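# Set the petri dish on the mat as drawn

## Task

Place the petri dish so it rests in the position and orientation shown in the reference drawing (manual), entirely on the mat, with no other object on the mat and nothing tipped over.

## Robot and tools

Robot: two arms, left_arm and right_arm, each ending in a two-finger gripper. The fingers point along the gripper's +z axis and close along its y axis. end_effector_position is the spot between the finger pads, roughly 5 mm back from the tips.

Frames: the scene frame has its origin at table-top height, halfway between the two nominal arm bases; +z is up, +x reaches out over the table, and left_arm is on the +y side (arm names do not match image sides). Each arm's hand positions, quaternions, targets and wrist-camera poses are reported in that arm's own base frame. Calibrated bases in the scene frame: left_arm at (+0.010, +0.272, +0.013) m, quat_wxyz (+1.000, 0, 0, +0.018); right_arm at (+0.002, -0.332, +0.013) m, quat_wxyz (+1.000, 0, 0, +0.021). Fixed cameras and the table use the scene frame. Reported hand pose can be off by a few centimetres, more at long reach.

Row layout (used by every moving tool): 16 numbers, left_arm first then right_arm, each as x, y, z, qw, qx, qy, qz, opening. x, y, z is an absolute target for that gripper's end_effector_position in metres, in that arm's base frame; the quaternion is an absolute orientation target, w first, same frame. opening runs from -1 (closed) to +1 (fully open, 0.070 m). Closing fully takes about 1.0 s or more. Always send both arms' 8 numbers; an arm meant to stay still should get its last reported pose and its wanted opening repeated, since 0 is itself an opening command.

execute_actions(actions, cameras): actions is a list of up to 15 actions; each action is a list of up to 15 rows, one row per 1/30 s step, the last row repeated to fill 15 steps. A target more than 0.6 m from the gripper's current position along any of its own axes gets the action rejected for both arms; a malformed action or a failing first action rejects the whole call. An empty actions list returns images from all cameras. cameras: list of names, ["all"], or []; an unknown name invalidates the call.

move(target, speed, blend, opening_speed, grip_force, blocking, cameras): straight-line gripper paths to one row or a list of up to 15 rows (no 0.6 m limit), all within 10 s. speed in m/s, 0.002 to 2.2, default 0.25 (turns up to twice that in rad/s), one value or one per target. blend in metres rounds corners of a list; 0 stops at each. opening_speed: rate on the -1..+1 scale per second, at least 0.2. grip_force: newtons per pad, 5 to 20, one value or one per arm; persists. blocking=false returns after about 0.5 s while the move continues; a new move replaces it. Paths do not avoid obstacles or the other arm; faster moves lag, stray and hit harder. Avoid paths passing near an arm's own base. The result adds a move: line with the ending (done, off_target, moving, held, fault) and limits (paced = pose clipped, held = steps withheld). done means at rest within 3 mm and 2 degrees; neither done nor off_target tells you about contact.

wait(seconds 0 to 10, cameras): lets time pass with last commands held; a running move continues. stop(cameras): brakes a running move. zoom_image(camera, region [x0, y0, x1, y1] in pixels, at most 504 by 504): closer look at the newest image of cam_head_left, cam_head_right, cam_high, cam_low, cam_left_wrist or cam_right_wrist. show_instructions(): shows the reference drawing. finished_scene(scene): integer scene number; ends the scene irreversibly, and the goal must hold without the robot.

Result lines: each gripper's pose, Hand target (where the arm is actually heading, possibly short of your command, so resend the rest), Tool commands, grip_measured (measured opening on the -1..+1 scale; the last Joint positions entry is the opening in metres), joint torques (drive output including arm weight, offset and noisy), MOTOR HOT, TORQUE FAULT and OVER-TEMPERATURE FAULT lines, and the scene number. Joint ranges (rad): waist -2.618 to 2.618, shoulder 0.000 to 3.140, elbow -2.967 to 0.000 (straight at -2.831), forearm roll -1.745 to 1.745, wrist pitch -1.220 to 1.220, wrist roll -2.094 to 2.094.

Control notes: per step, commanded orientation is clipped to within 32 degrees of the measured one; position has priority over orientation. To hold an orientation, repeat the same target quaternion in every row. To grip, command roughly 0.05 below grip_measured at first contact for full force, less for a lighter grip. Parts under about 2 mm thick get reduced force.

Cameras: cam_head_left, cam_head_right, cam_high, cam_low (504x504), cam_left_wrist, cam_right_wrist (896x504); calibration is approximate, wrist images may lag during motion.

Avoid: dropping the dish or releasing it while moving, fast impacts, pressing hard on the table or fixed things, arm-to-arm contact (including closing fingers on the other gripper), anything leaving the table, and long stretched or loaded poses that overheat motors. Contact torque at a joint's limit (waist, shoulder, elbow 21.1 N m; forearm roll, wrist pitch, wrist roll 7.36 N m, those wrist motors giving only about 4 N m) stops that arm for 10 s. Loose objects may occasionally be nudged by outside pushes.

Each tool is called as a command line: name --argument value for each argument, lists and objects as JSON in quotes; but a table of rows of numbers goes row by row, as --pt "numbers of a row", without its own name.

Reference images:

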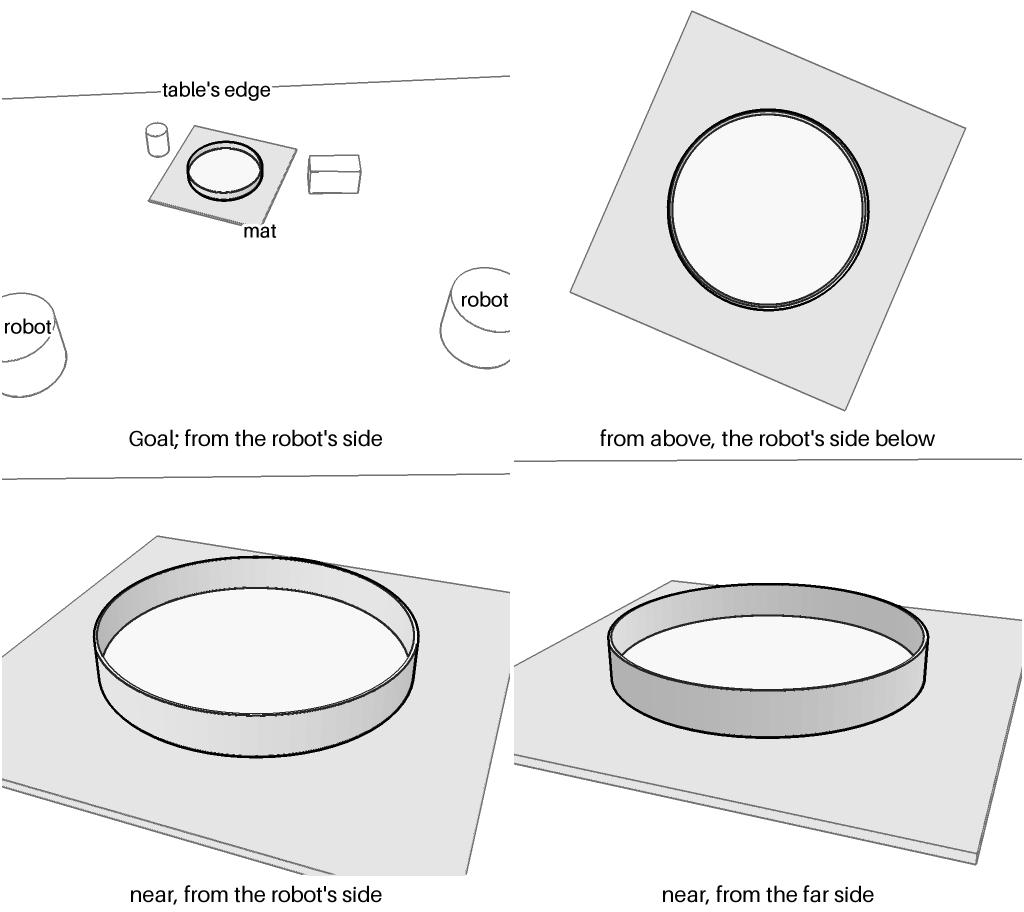

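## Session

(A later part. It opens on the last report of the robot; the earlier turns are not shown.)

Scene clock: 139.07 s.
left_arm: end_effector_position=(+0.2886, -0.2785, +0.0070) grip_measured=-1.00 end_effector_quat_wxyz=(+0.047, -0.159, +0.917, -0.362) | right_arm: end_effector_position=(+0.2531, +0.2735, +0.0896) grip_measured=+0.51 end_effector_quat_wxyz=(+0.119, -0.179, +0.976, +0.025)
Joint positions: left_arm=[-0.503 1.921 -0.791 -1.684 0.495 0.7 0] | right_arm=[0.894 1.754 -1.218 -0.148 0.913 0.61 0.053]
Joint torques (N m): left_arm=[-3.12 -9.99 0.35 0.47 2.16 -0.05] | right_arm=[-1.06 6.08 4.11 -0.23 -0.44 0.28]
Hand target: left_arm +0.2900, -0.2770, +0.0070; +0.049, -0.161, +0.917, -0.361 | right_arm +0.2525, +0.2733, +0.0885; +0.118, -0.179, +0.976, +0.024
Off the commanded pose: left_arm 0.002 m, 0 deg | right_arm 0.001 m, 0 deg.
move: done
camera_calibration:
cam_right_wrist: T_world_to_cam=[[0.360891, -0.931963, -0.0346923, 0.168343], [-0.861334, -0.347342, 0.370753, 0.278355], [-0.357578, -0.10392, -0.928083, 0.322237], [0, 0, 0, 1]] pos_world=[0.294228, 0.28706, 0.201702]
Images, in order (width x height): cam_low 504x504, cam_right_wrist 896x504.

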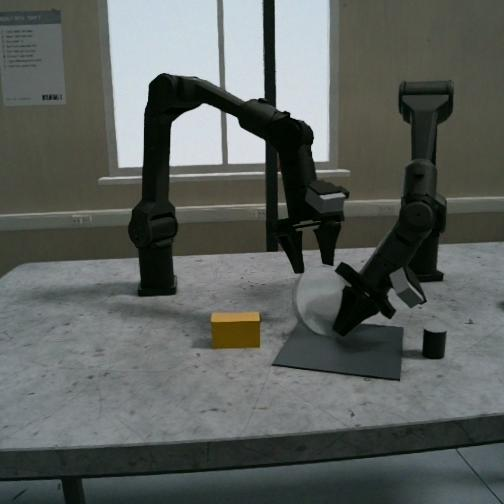

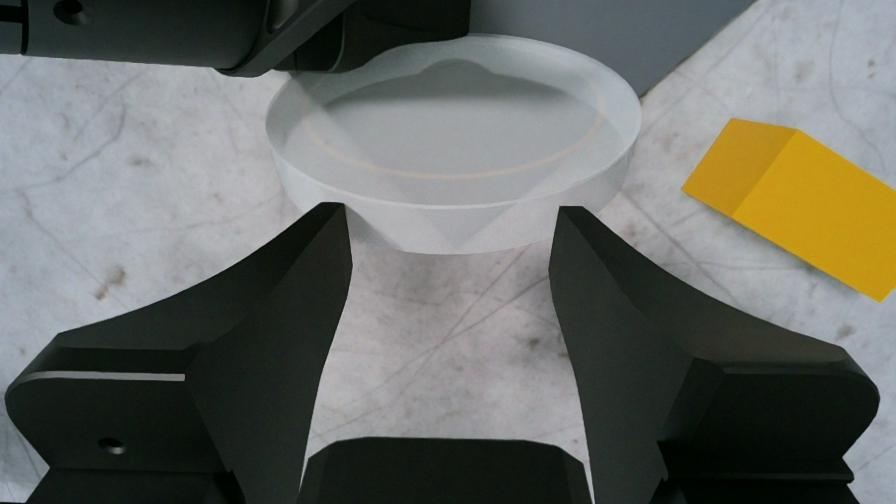

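move --pt "0.2925 -0.275 0.007 0.049 -0.161 0.917 -0.361 -1 0.2610 0.2765 0.0925 0.1176 -0.1785 0.974 0.0241 0.5" --pt "0.297 -0.270 0.008 0.049 -0.161 0.917 -0.361 -1 0.272 0.2807 0.0950 0.1176 -0.1785 0.974 0.0241 0.5" --speed 0.05 --blend '[0.003,0]' --cameras '["cam_right_wrist","cam_low"]'

zoom_image --camera "cam_low" --region '[220, 260, 400, 380]'

Scene clock: 144.20 s.
left_arm: end_effector_position=(+0.2967, -0.2700, +0.0080) grip_measured=-1.00 end_effector_quat_wxyz=(+0.049, -0.161, +0.917, -0.361) | right_arm: end_effector_position=(+0.2729, +0.2812, +0.0953) grip_measured=+0.51 end_effector_quat_wxyz=(+0.119, -0.179, +0.976, +0.025)
Joint positions: left_arm=[-0.467 1.923 -0.804 -1.633 0.508 0.676 0] | right_arm=[0.863 1.809 -1.32 -0.136 0.956 0.567 0.053]
Joint torques (N m): left_arm=[0.28 -9.66 -2.52 -0.21 0.38 0.05] | right_arm=[-0.44 3.73 4.28 -0.15 0.54 0.23]
Hand target: left_arm +0.2970, -0.2700, +0.0080; +0.049, -0.161, +0.917, -0.361 | right_arm +0.2720, +0.2807, +0.0950; +0.118, -0.179, +0.976, +0.024
Off the commanded pose: left_arm 0.000 m, 0 deg | right_arm 0.001 m, 0 deg.
move: done
camera_calibration:
cam_right_wrist: T_world_to_cam=[[0.361091, -0.931908, -0.0340572, 0.168449], [-0.861163, -0.347246, 0.37124, 0.295859], [-0.357788, -0.104723, -0.927912, 0.335593], [0, 0, 0, 1]] pos_world=[0.314028, 0.294859, 0.207303]
Images, in order (width x height): cam_low 504x504, cam_right_wrist 896x504.

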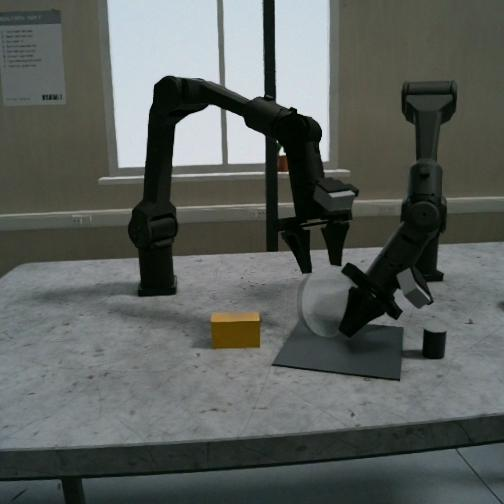

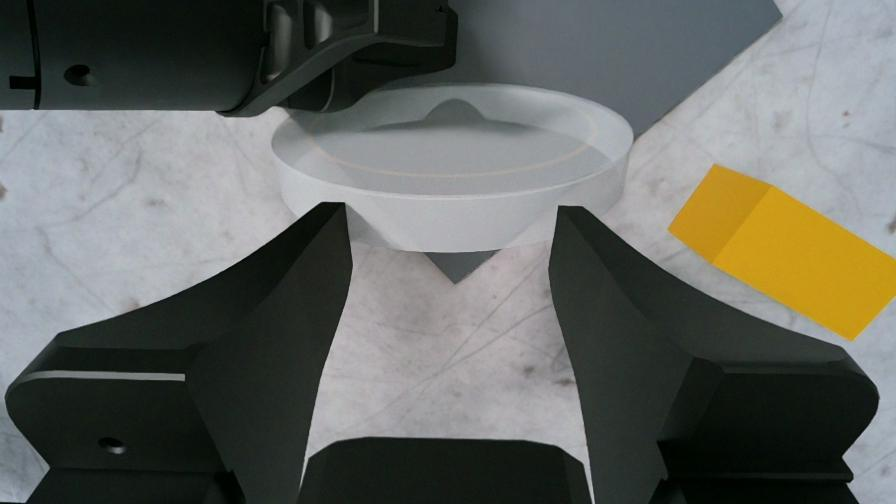

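Scaled by 2.800.

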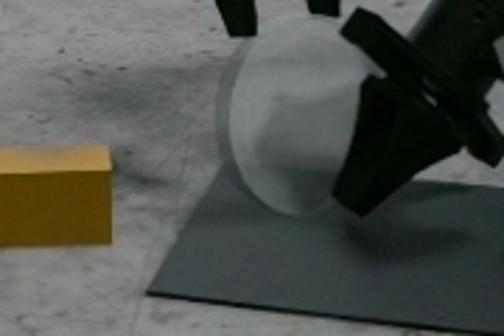

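move --pt "0.308 -0.264 0.05 0.049 -0.161 0.917 -0.361 -1 0.274 0.2815 0.0955 0.1176 -0.1785 0.974 0.0241 0.5" --pt "0.309 -0.264 0.05 0.049 -0.161 0.917 -0.361 -1 0.286 0.2865 0.097 0.1176 -0.1785 0.974 0.0241 0.5" --speed 0.06 --blend '[0.002,0]' --cameras '["cam_right_wrist","cam_low"]'

zoom_image --camera "cam_low" --region '[220, 260, 400, 380]'

Scene clock: 152.57 s.
left_arm: end_effector_position=(+0.3089, -0.2639, +0.0504) grip_measured=-1.00 end_effector_quat_wxyz=(+0.049, -0.161, +0.917, -0.361) | right_arm: end_effector_position=(+0.2868, +0.2867, +0.0968) grip_measured=+0.51 end_effector_quat_wxyz=(+0.119, -0.179, +0.976, +0.024)
Joint positions: left_arm=[-0.429 1.821 -0.884 -1.297 0.548 0.323 0] | right_arm=[0.844 1.853 -1.391 -0.129 0.981 0.541 0.053]
Joint torques (N m): left_arm=[0.53 -9.36 -3.02 -0.13 0.29 0.02] | right_arm=[-0.16 3.21 4.54 -0.12 0.83 0.19]
Hand target: left_arm +0.3090, -0.2640, +0.0500; +0.049, -0.161, +0.917, -0.361 | right_arm +0.2860, +0.2865, +0.0970; +0.118, -0.179, +0.976, +0.024
Off the commanded pose: left_arm 0.000 m, 0 deg | right_arm 0.001 m, 0 deg.
move: done
camera_calibration:
cam_right_wrist: T_world_to_cam=[[0.360935, -0.932001, -0.0331543, 0.168553], [-0.860853, -0.346634, 0.372527, 0.308746], [-0.358688, -0.105917, -0.927429, 0.343133], [0, 0, 0, 1]] pos_world=[0.328026, 0.300457, 0.208803]
Images, in order (width x height): cam_low 504x504, cam_right_wrist 896x504.

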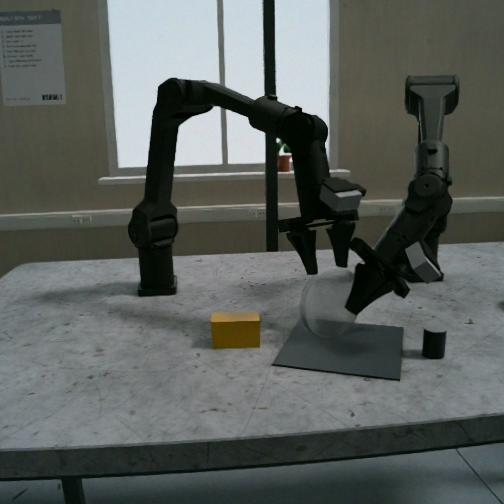

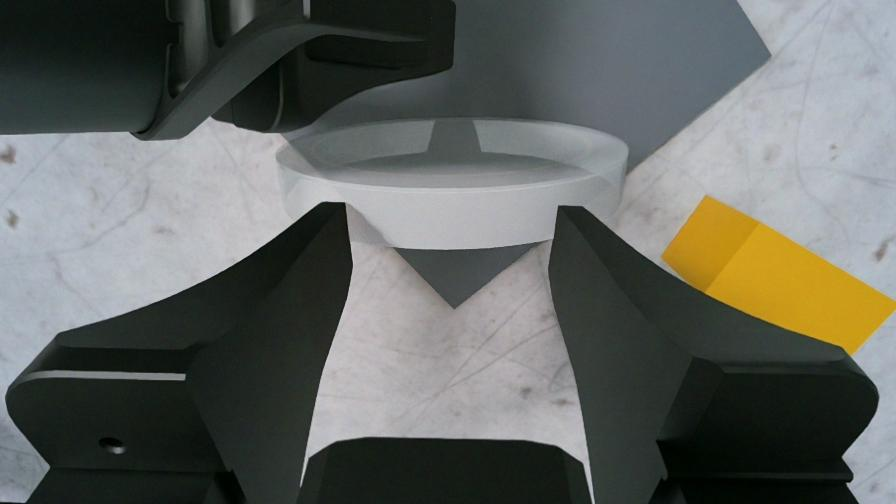

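Scaled by 2.800.

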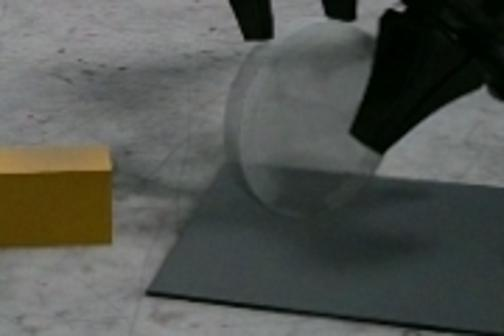

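move --pt "0.311 -0.263 0.05 0.049 -0.161 0.917 -0.361 -1 0.298 0.291 0.0985 0.1176 -0.1785 0.974 0.0241 0.5" --pt "0.313 -0.262 0.05 0.049 -0.161 0.917 -0.361 -1 0.308 0.2948 0.099 0.1176 -0.1785 0.974 0.0241 0.5" --speed 0.05 --blend '[0.002,0]' --cameras '["cam_right_wrist","cam_low"]'

zoom_image --camera "cam_low" --region '[220, 260, 400, 380]'

Scene clock: 157.00 s.
left_arm: end_effector_position=(+0.3131, -0.2621, +0.0502) grip_measured=-1.00 end_effector_quat_wxyz=(+0.049, -0.161, +0.917, -0.361) | right_arm: end_effector_position=(+0.3082, +0.2949, +0.0981) grip_measured=+0.51 end_effector_quat_wxyz=(+0.117, -0.179, +0.977, +0.024)
Joint positions: left_arm=[-0.417 1.83 -0.897 -1.285 0.558 0.318 0] | right_arm=[0.815 1.924 -1.505 -0.117 1.023 0.503 0.053]
Joint torques (N m): left_arm=[0.06 -9.66 -2.67 -0.2 0.35 0.01] | right_arm=[-0.31 -0.35 2.67 -0.3 1.04 0.14]
Hand target: left_arm +0.3130, -0.2620, +0.0500; +0.049, -0.161, +0.917, -0.361 | right_arm +0.3080, +0.2948, +0.0990; +0.118, -0.179, +0.976, +0.024
Off the commanded pose: left_arm 0.000 m, 0 deg | right_arm 0.001 m, 0 deg.
move: done
camera_calibration:
cam_right_wrist: T_world_to_cam=[[0.361069, -0.931974, -0.0324532, 0.168515], [-0.859933, -0.346218, 0.375031, 0.32886], [-0.360755, -0.107505, -0.926444, 0.353898], [0, 0, 0, 1]] pos_world=[0.349623, 0.308954, 0.210003]
Images, in order (width x height): cam_low 504x504, cam_right_wrist 896x504.

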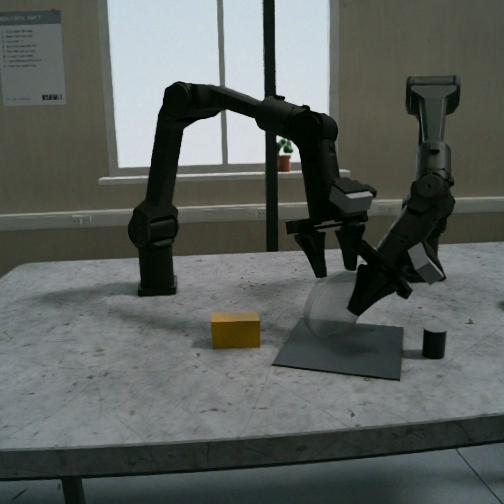

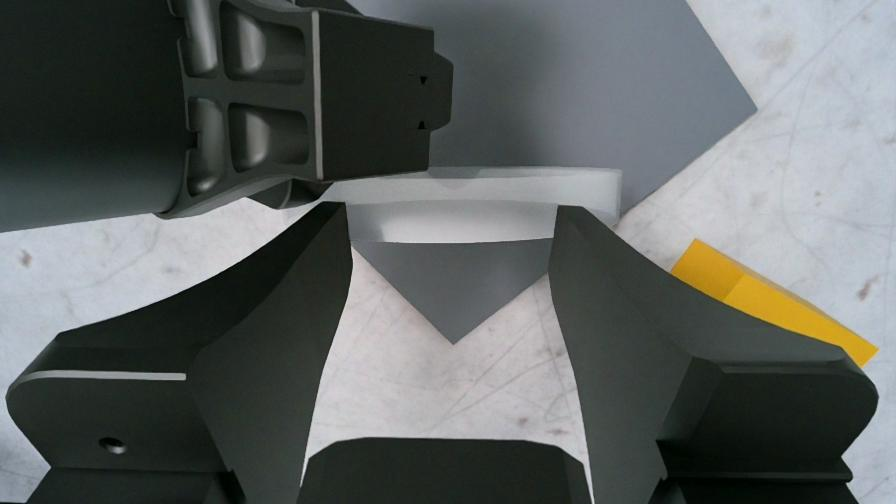

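Scaled by 2.800.

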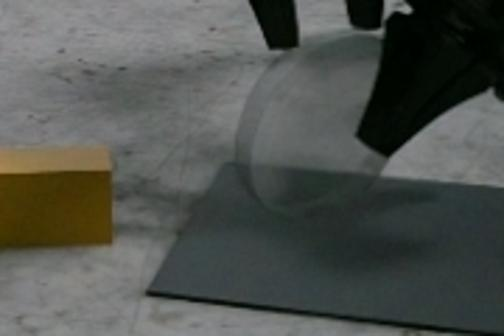

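move --pt "0.313 -0.262 0.05 0.049 -0.161 0.917 -0.361 -1 0.320 0.2993 0.0975 0.1176 -0.1785 0.974 0.0241 0.5" --speed 0.05 --cameras '["cam_right_wrist","cam_low"]'

zoom_image --camera "cam_low" --region '[220, 260, 400, 380]'

Scene clock: 161.77 s.
left_arm: end_effector_position=(+0.3139, -0.2613, +0.0501) grip_measured=-1.00 end_effector_quat_wxyz=(+0.050, -0.162, +0.917, -0.361) | right_arm: end_effector_position=(+0.3101, +0.2960, +0.0988) grip_measured=+0.50 end_effector_quat_wxyz=(+0.116, -0.180, +0.977, +0.023)
Joint positions: left_arm=[-0.415 1.83 -0.897 -1.285 0.556 0.318 0] | right_arm=[0.813 1.933 -1.522 -0.115 1.034 0.496 0.053]
Joint torques (N m): left_arm=[-2.52 -12.23 -2.19 -0.13 1.47 0.16] | right_arm=[-0.68 -2.2 -1.22 -0.5 -0.4 0.31]
Hand target: left_arm +0.3130, -0.2620, +0.0500; +0.049, -0.161, +0.917, -0.361 | right_arm +0.3104, +0.2961, +0.0988; +0.117, -0.180, +0.976, +0.024
Off the commanded pose: left_arm 0.001 m, 0 deg | right_arm 0.010 m, 0 deg.
move: held (right_arm; a check stopped the path); limits=held
pose unreachable (right arm): on one or more control steps of this call, first in action 0 (counted from 0), this arm could not follow its commanded pose, so it was not sent that pose on those steps. It may still have moved: this result reports where it is.
cause: moving toward the commanded pose would bring a part of the arm too close to another arm (this arm's gripper and a part of the left arm just beyond its joint 6 (wrist roll), at the place that arm is still heading or pushing toward).
camera_calibration:
cam_right_wrist: T_world_to_cam=[[0.363219, -0.931176, -0.0313711, 0.167808], [-0.858178, -0.347475, 0.377877, 0.33022], [-0.36277, -0.11033, -0.925324, 0.356655], [0, 0, 0, 1]] pos_world=[0.35182, 0.310352, 0.210504]
Images, in order (width x height): cam_low 504x504, cam_right_wrist 896x504.

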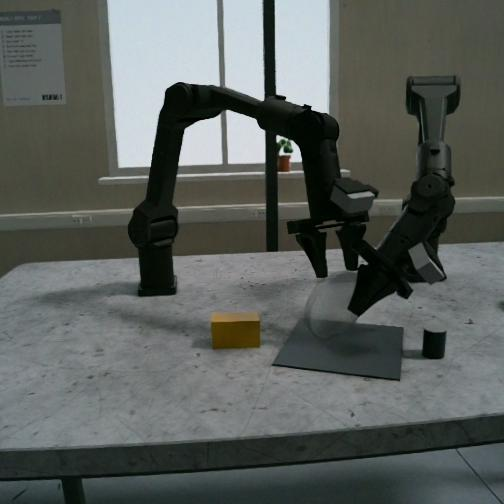

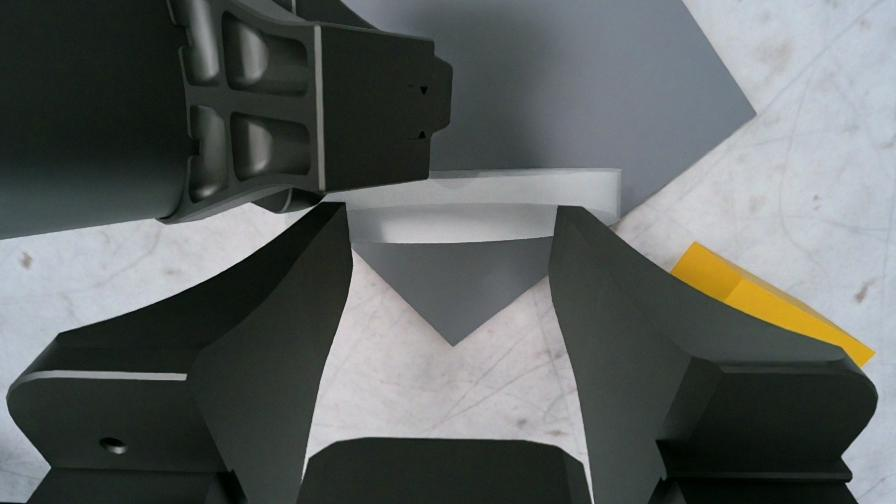

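Scaled by 2.800.

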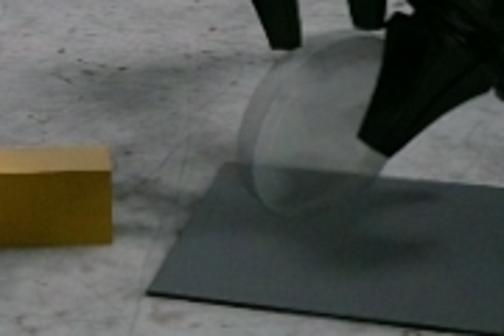

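move --pt "0.331 -0.252 0.05 0.049 -0.161 0.917 -0.361 -1 0.3104 0.2961 0.0988 0.1176 -0.1785 0.974 0.0241 0.5" --pt "0.335 -0.250 0.05 0.049 -0.161 0.917 -0.361 -1 0.324 0.3012 0.0975 0.1176 -0.1785 0.974 0.0241 0.5" --speed 0.05 --blend '[0.003,0]' --cameras '["cam_right_wrist","cam_low"]'

zoom_image --camera "cam_low" --region '[220, 260, 400, 380]'

Scene clock: 167.83 s.
left_arm: end_effector_position=(+0.3349, -0.2503, +0.0503) grip_measured=-1.00 end_effector_quat_wxyz=(+0.049, -0.160, +0.917, -0.361) | right_arm: end_effector_position=(+0.3241, +0.3006, +0.0970) grip_measured=+0.50 end_effector_quat_wxyz=(+0.117, -0.179, +0.977, +0.023)
Joint positions: left_arm=[-0.354 1.873 -0.967 -1.218 0.607 0.296 0] | right_arm=[0.796 1.98 -1.588 -0.112 1.049 0.479 0.052]
Joint torques (N m): left_arm=[0.49 -9.98 -2.68 -0.26 0.08 -0.01] | right_arm=[1.04 -7.43 -5.87 -0.09 -0.28 0.23]
Hand target: left_arm +0.3350, -0.2500, +0.0500; +0.049, -0.161, +0.917, -0.361 | right_arm +0.3240, +0.3012, +0.0975; +0.118, -0.179, +0.976, +0.024
Off the commanded pose: left_arm 0.000 m, 0 deg | right_arm 0.001 m, 0 deg.
move: done
camera_calibration:
cam_right_wrist: T_world_to_cam=[[0.360951, -0.932058, -0.0313414, 0.16794], [-0.860146, -0.345712, 0.375009, 0.344999], [-0.360365, -0.108402, -0.926491, 0.359333], [0, 0, 0, 1]] pos_world=[0.365623, 0.314752, 0.208805]
Images, in order (width x height): cam_low 504x504, cam_right_wrist 896x504.

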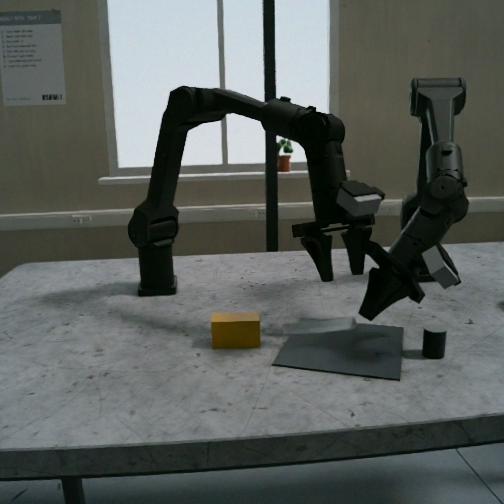

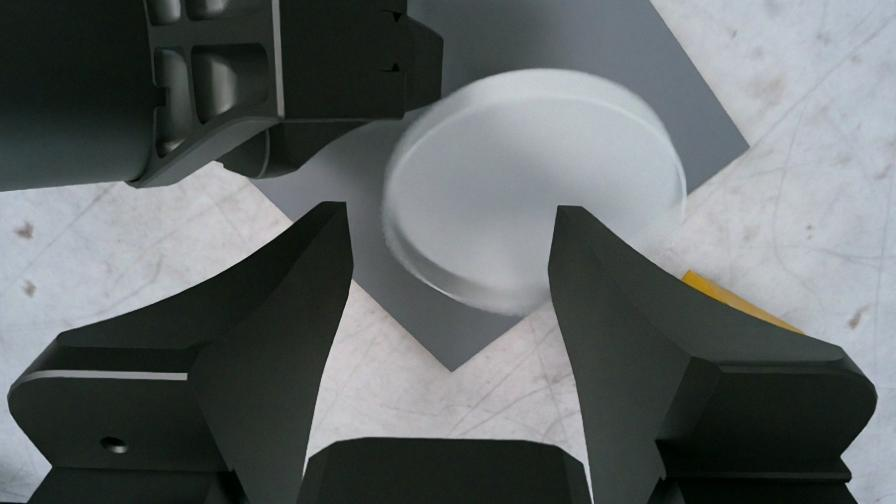

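Scaled by 2.800.

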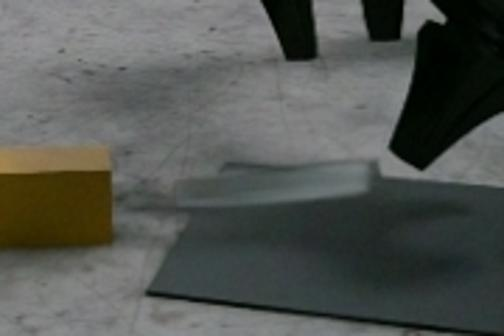

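move --pt "0.35 -0.20 0.10 0.049 -0.161 0.917 -0.361 -1 0.30 0.27 0.12 0.118 -0.179 0.976 0.024 0.5" --pt "0.33 -0.12 0.17 0.049 -0.161 0.917 -0.361 -1 0.20 0.20 0.13 0.118 -0.179 0.976 0.024 0.5" --speed 0.2 --blend '[0.02,0]' --cameras '["cam_right_wrist","cam_low","cam_head_left"]'

zoom_image --camera "cam_head_left" --region '[140, 240, 340, 380]'

zoom_image --camera "cam_low" --region '[220, 280, 420, 390]'

Scene clock: 173.50 s.
left_arm: end_effector_position=(+0.3302, -0.1198, +0.1708) grip_measured=-1.00 end_effector_quat_wxyz=(+0.050, -0.161, +0.917, -0.361) | right_arm: end_effector_position=(+0.1998, +0.2000, +0.1300) grip_measured=+0.50 end_effector_quat_wxyz=(+0.118, -0.179, +0.976, +0.024)
Joint positions: left_arm=[0.083 1.589 -1.128 -0.812 1.147 0.067 0] | right_arm=[0.875 1.404 -0.978 -0.133 1.023 0.569 0.052]
Joint torques (N m): left_arm=[-0.16 -7.51 -2.59 -0.45 -0.09 0.14] | right_arm=[0.13 -2.91 -5.56 -0.22 -0.3 0.03]
Hand target: left_arm +0.3300, -0.1200, +0.1700; +0.049, -0.161, +0.917, -0.361 | right_arm +0.2000, +0.2000, +0.1300; +0.118, -0.179, +0.976, +0.024
Off the commanded pose: left_arm 0.001 m, 0 deg | right_arm 0.000 m, 0 deg.
move: done
camera_calibration:
cam_right_wrist: T_world_to_cam=[[0.361391, -0.931851, -0.0324076, 0.120074], [-0.860286, -0.346637, 0.373833, 0.191169], [-0.359591, -0.10722, -0.92693, 0.333874], [0, 0, 0, 1]] pos_world=[0.241125, 0.213955, 0.241904]
Images, in order (width x height): cam_head_left 504x504, cam_low 504x504, cam_right_wrist 896x504.

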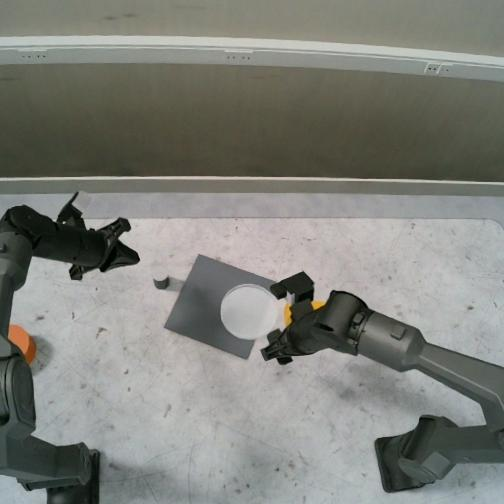

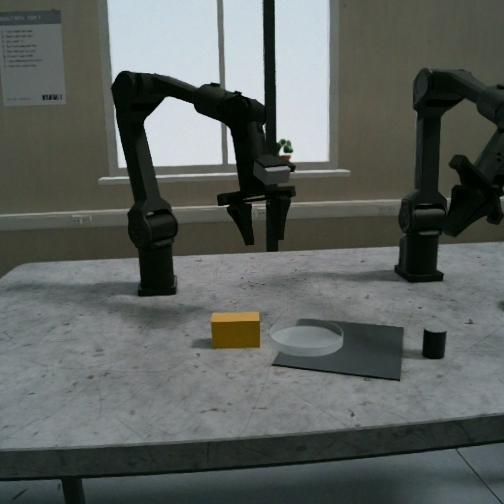

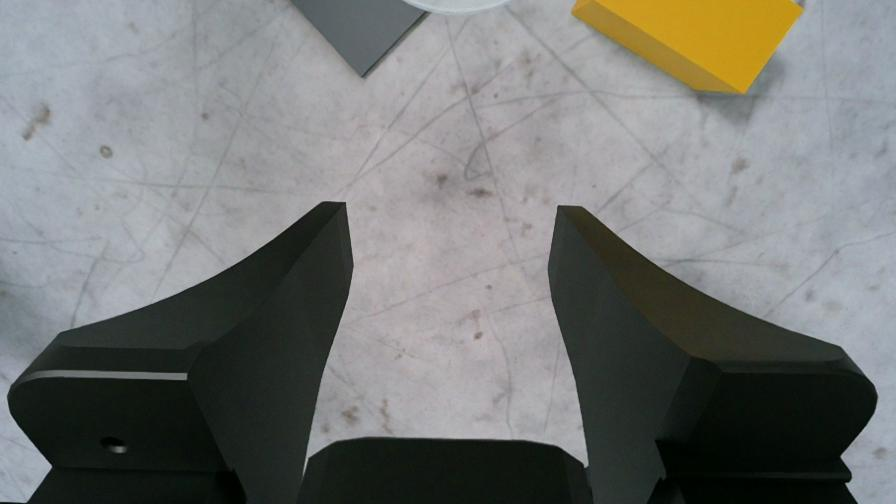

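Scaled by 2.520.

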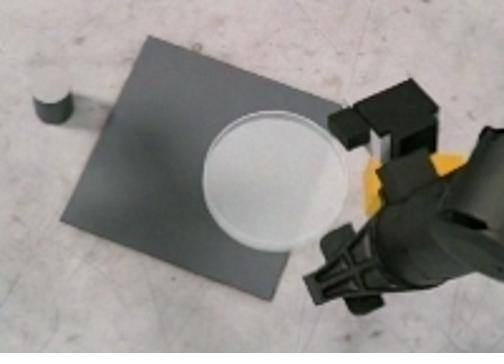

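Scaled by 2.520.

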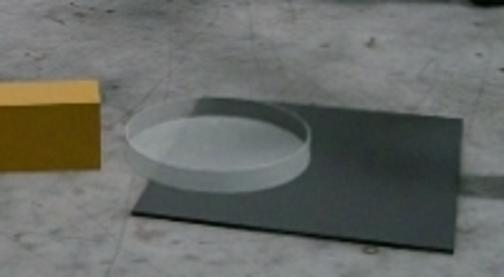

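move --pt "0.33 -0.12 0.17 0.049 -0.161 0.917 -0.361 -1 0.290 0.245 0.10 0.118 -0.179 0.976 0.024 -1" --speed 0.2 --cameras '["cam_right_wrist"]'

Scene clock: 190.87 s.
left_arm: end_effector_position=(+0.3300, -0.1198, +0.1702) grip_measured=-1.00 end_effector_quat_wxyz=(+0.049, -0.161, +0.917, -0.361) | right_arm: end_effector_position=(+0.2903, +0.2451, +0.1001) grip_measured=-1.00 end_effector_quat_wxyz=(+0.118, -0.179, +0.976, +0.024)
Joint positions: left_arm=[0.083 1.589 -1.127 -0.812 1.147 0.067 0] | right_arm=[0.752 1.758 -1.269 -0.107 0.945 0.442 0]
Joint torques (N m): left_arm=[-0.28 -7.66 -2.62 -0.48 -0.08 0.15] | right_arm=[0.87 -6.21 -4.44 -0.1 -0.05 0.17]
Hand target: left_arm +0.3300, -0.1200, +0.1700; +0.049, -0.161, +0.917, -0.361 | right_arm +0.2900, +0.2450, +0.1000; +0.118, -0.179, +0.976, +0.024
Off the commanded pose: left_arm 0.000 m, 0 deg | right_arm 0.000 m, 0 deg.
move: done
camera_calibration:
cam_right_wrist: T_world_to_cam=[[0.360981, -0.931994, -0.0328533, 0.128636], [-0.860754, -0.346531, 0.372851, 0.296053], [-0.35888, -0.106314, -0.927309, 0.343101], [0, 0, 0, 1]] pos_world=[0.331526, 0.258956, 0.212004]
Images, in order (width x height): cam_right_wrist 896x504.

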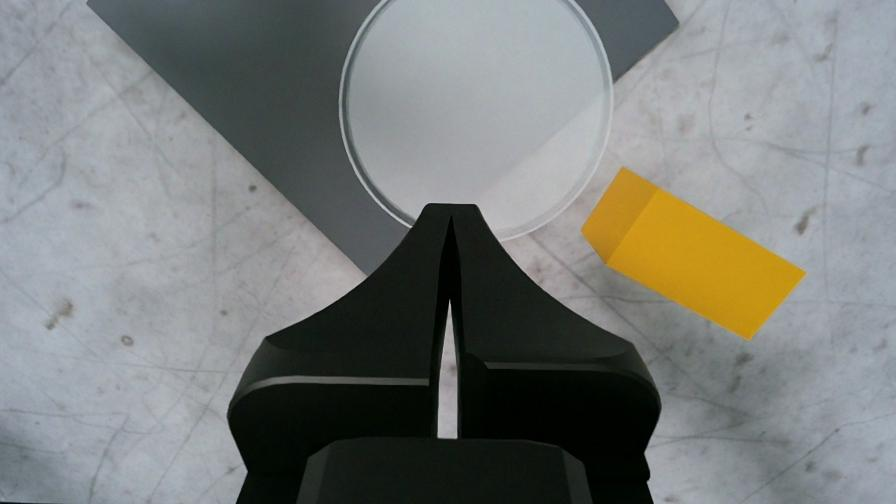

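move --pt "0.33 -0.12 0.17 0.049 -0.161 0.917 -0.361 -1 0.322 0.263 0.06 0.118 -0.179 0.976 0.024 -1" --pt "0.33 -0.12 0.17 0.049 -0.161 0.917 -0.361 -1 0.322 0.263 0.003 0.118 -0.179 0.976 0.024 -1" --pt "0.33 -0.12 0.17 0.049 -0.161 0.917 -0.361 -1 0.3464 0.3374 0.003 0.118 -0.179 0.976 0.024 -1" --speed '[0.2,0.08,0.07]' --cameras '["cam_right_wrist","cam_head_left","cam_low"]'

zoom_image --camera "cam_head_left" --region '[140, 240, 340, 380]'

Scene clock: 202.43 s.
left_arm: end_effector_position=(+0.3300, -0.1198, +0.1702) grip_measured=-1.00 end_effector_quat_wxyz=(+0.049, -0.161, +0.917, -0.361) | right_arm: end_effector_position=(+0.3466, +0.3374, +0.0029) grip_measured=-1.00 end_effector_quat_wxyz=(+0.118, -0.179, +0.976, +0.024)
Joint positions: left_arm=[0.083 1.589 -1.127 -0.812 1.147 0.067 0] | right_arm=[0.819 2.239 -1.645 -0.136 0.849 0.535 0]
Joint torques (N m): left_arm=[-0.28 -7.69 -2.66 -0.49 -0.07 0.15] | right_arm=[0.31 -8.91 -4.36 -0.07 -0.14 0.12]
Hand target: left_arm +0.3300, -0.1200, +0.1700; +0.049, -0.161, +0.917, -0.361 | right_arm +0.3464, +0.3374, +0.0030; +0.118, -0.179, +0.976, +0.024
Off the commanded pose: left_arm 0.000 m, 0 deg | right_arm 0.000 m, 0 deg.
move: done
camera_calibration:
cam_right_wrist: T_world_to_cam=[[0.361676, -0.931763, -0.0317456, 0.190849], [-0.860456, -0.346718, 0.373366, 0.412699], [-0.358895, -0.107722, -0.927141, 0.283488], [0, 0, 0, 1]] pos_world=[0.387826, 0.351455, 0.114805]
Images, in order (width x height): cam_head_left 504x504, cam_low 504x504, cam_right_wrist 896x504.

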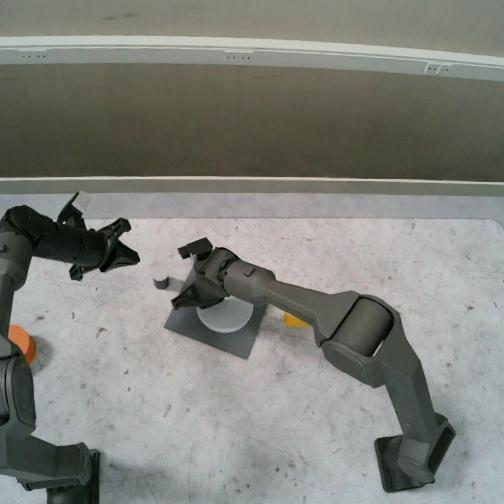

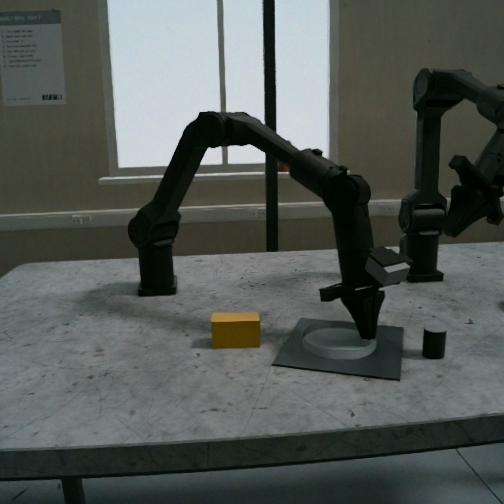

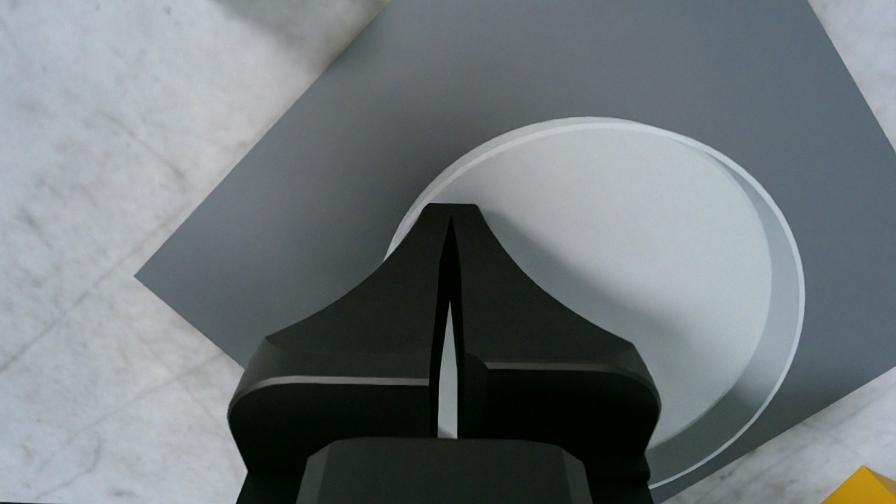

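Scaled by 2.520.

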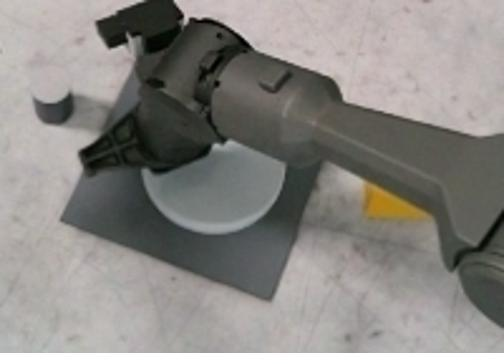

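move --pt "0.33 -0.12 0.17 0.049 -0.161 0.917 -0.361 -1 0.344 0.330 0.004 0.118 -0.179 0.976 0.024 -1" --pt "0.33 -0.12 0.17 0.049 -0.161 0.917 -0.361 -1 0.342 0.325 0.08 0.118 -0.179 0.976 0.024 -1" --pt "0.33 -0.12 0.17 0.049 -0.161 0.917 -0.361 -1 0.21 0.12 0.15 0.118 -0.179 0.976 0.024 -1" --speed '[0.06,0.1,0.3]' --blend '[0.001,0.01,0]' --cameras '["cam_head_left","cam_low"]'

zoom_image --camera "cam_head_left" --region '[140, 240, 340, 380]'

Scene clock: 210.07 s.
left_arm: end_effector_position=(+0.3300, -0.1198, +0.1702) grip_measured=-1.00 end_effector_quat_wxyz=(+0.049, -0.161, +0.917, -0.361) | right_arm: end_effector_position=(+0.2099, +0.1196, +0.1497) grip_measured=-1.00 end_effector_quat_wxyz=(+0.117, -0.179, +0.977, +0.024)
Joint positions: left_arm=[0.083 1.589 -1.127 -0.812 1.147 0.067 0] | right_arm=[0.556 1.225 -0.904 -0.047 1.101 0.211 0]
Joint torques (N m): left_arm=[-0.3 -7.7 -2.69 -0.49 -0.07 0.15] | right_arm=[0.73 -1.97 -5.72 -0.1 -0.32 0.24]
Hand target: left_arm +0.3300, -0.1200, +0.1700; +0.049, -0.161, +0.917, -0.361 | right_arm +0.2100, +0.1200, +0.1500; +0.118, -0.179, +0.976, +0.024
Off the commanded pose: left_arm 0.000 m, 0 deg | right_arm 0.001 m, 0 deg.
move: done
Images, in order (width x height): cam_head_left 504x504, cam_low 504x504.

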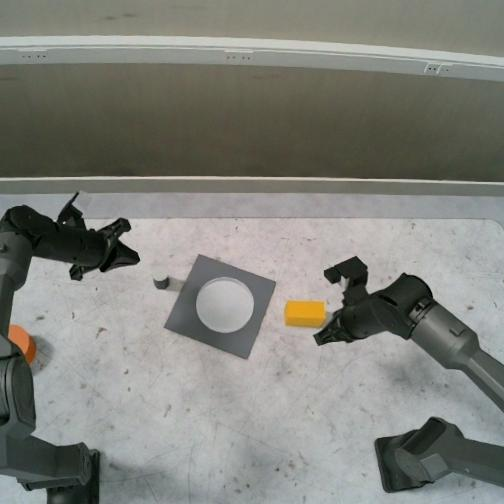

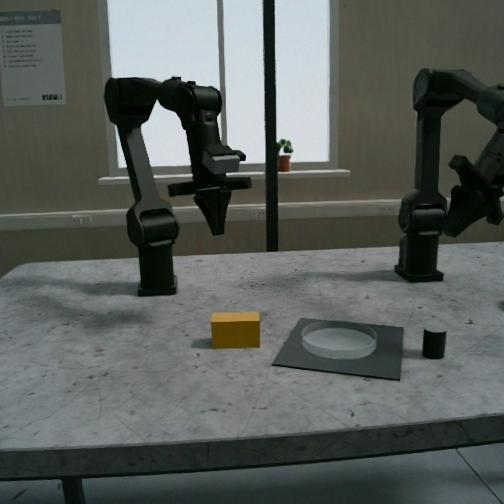

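Scaled by 2.520.

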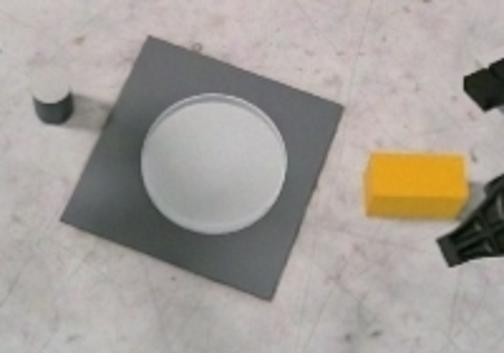

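finished_scene --scene 2

The scene is finished: the task was done.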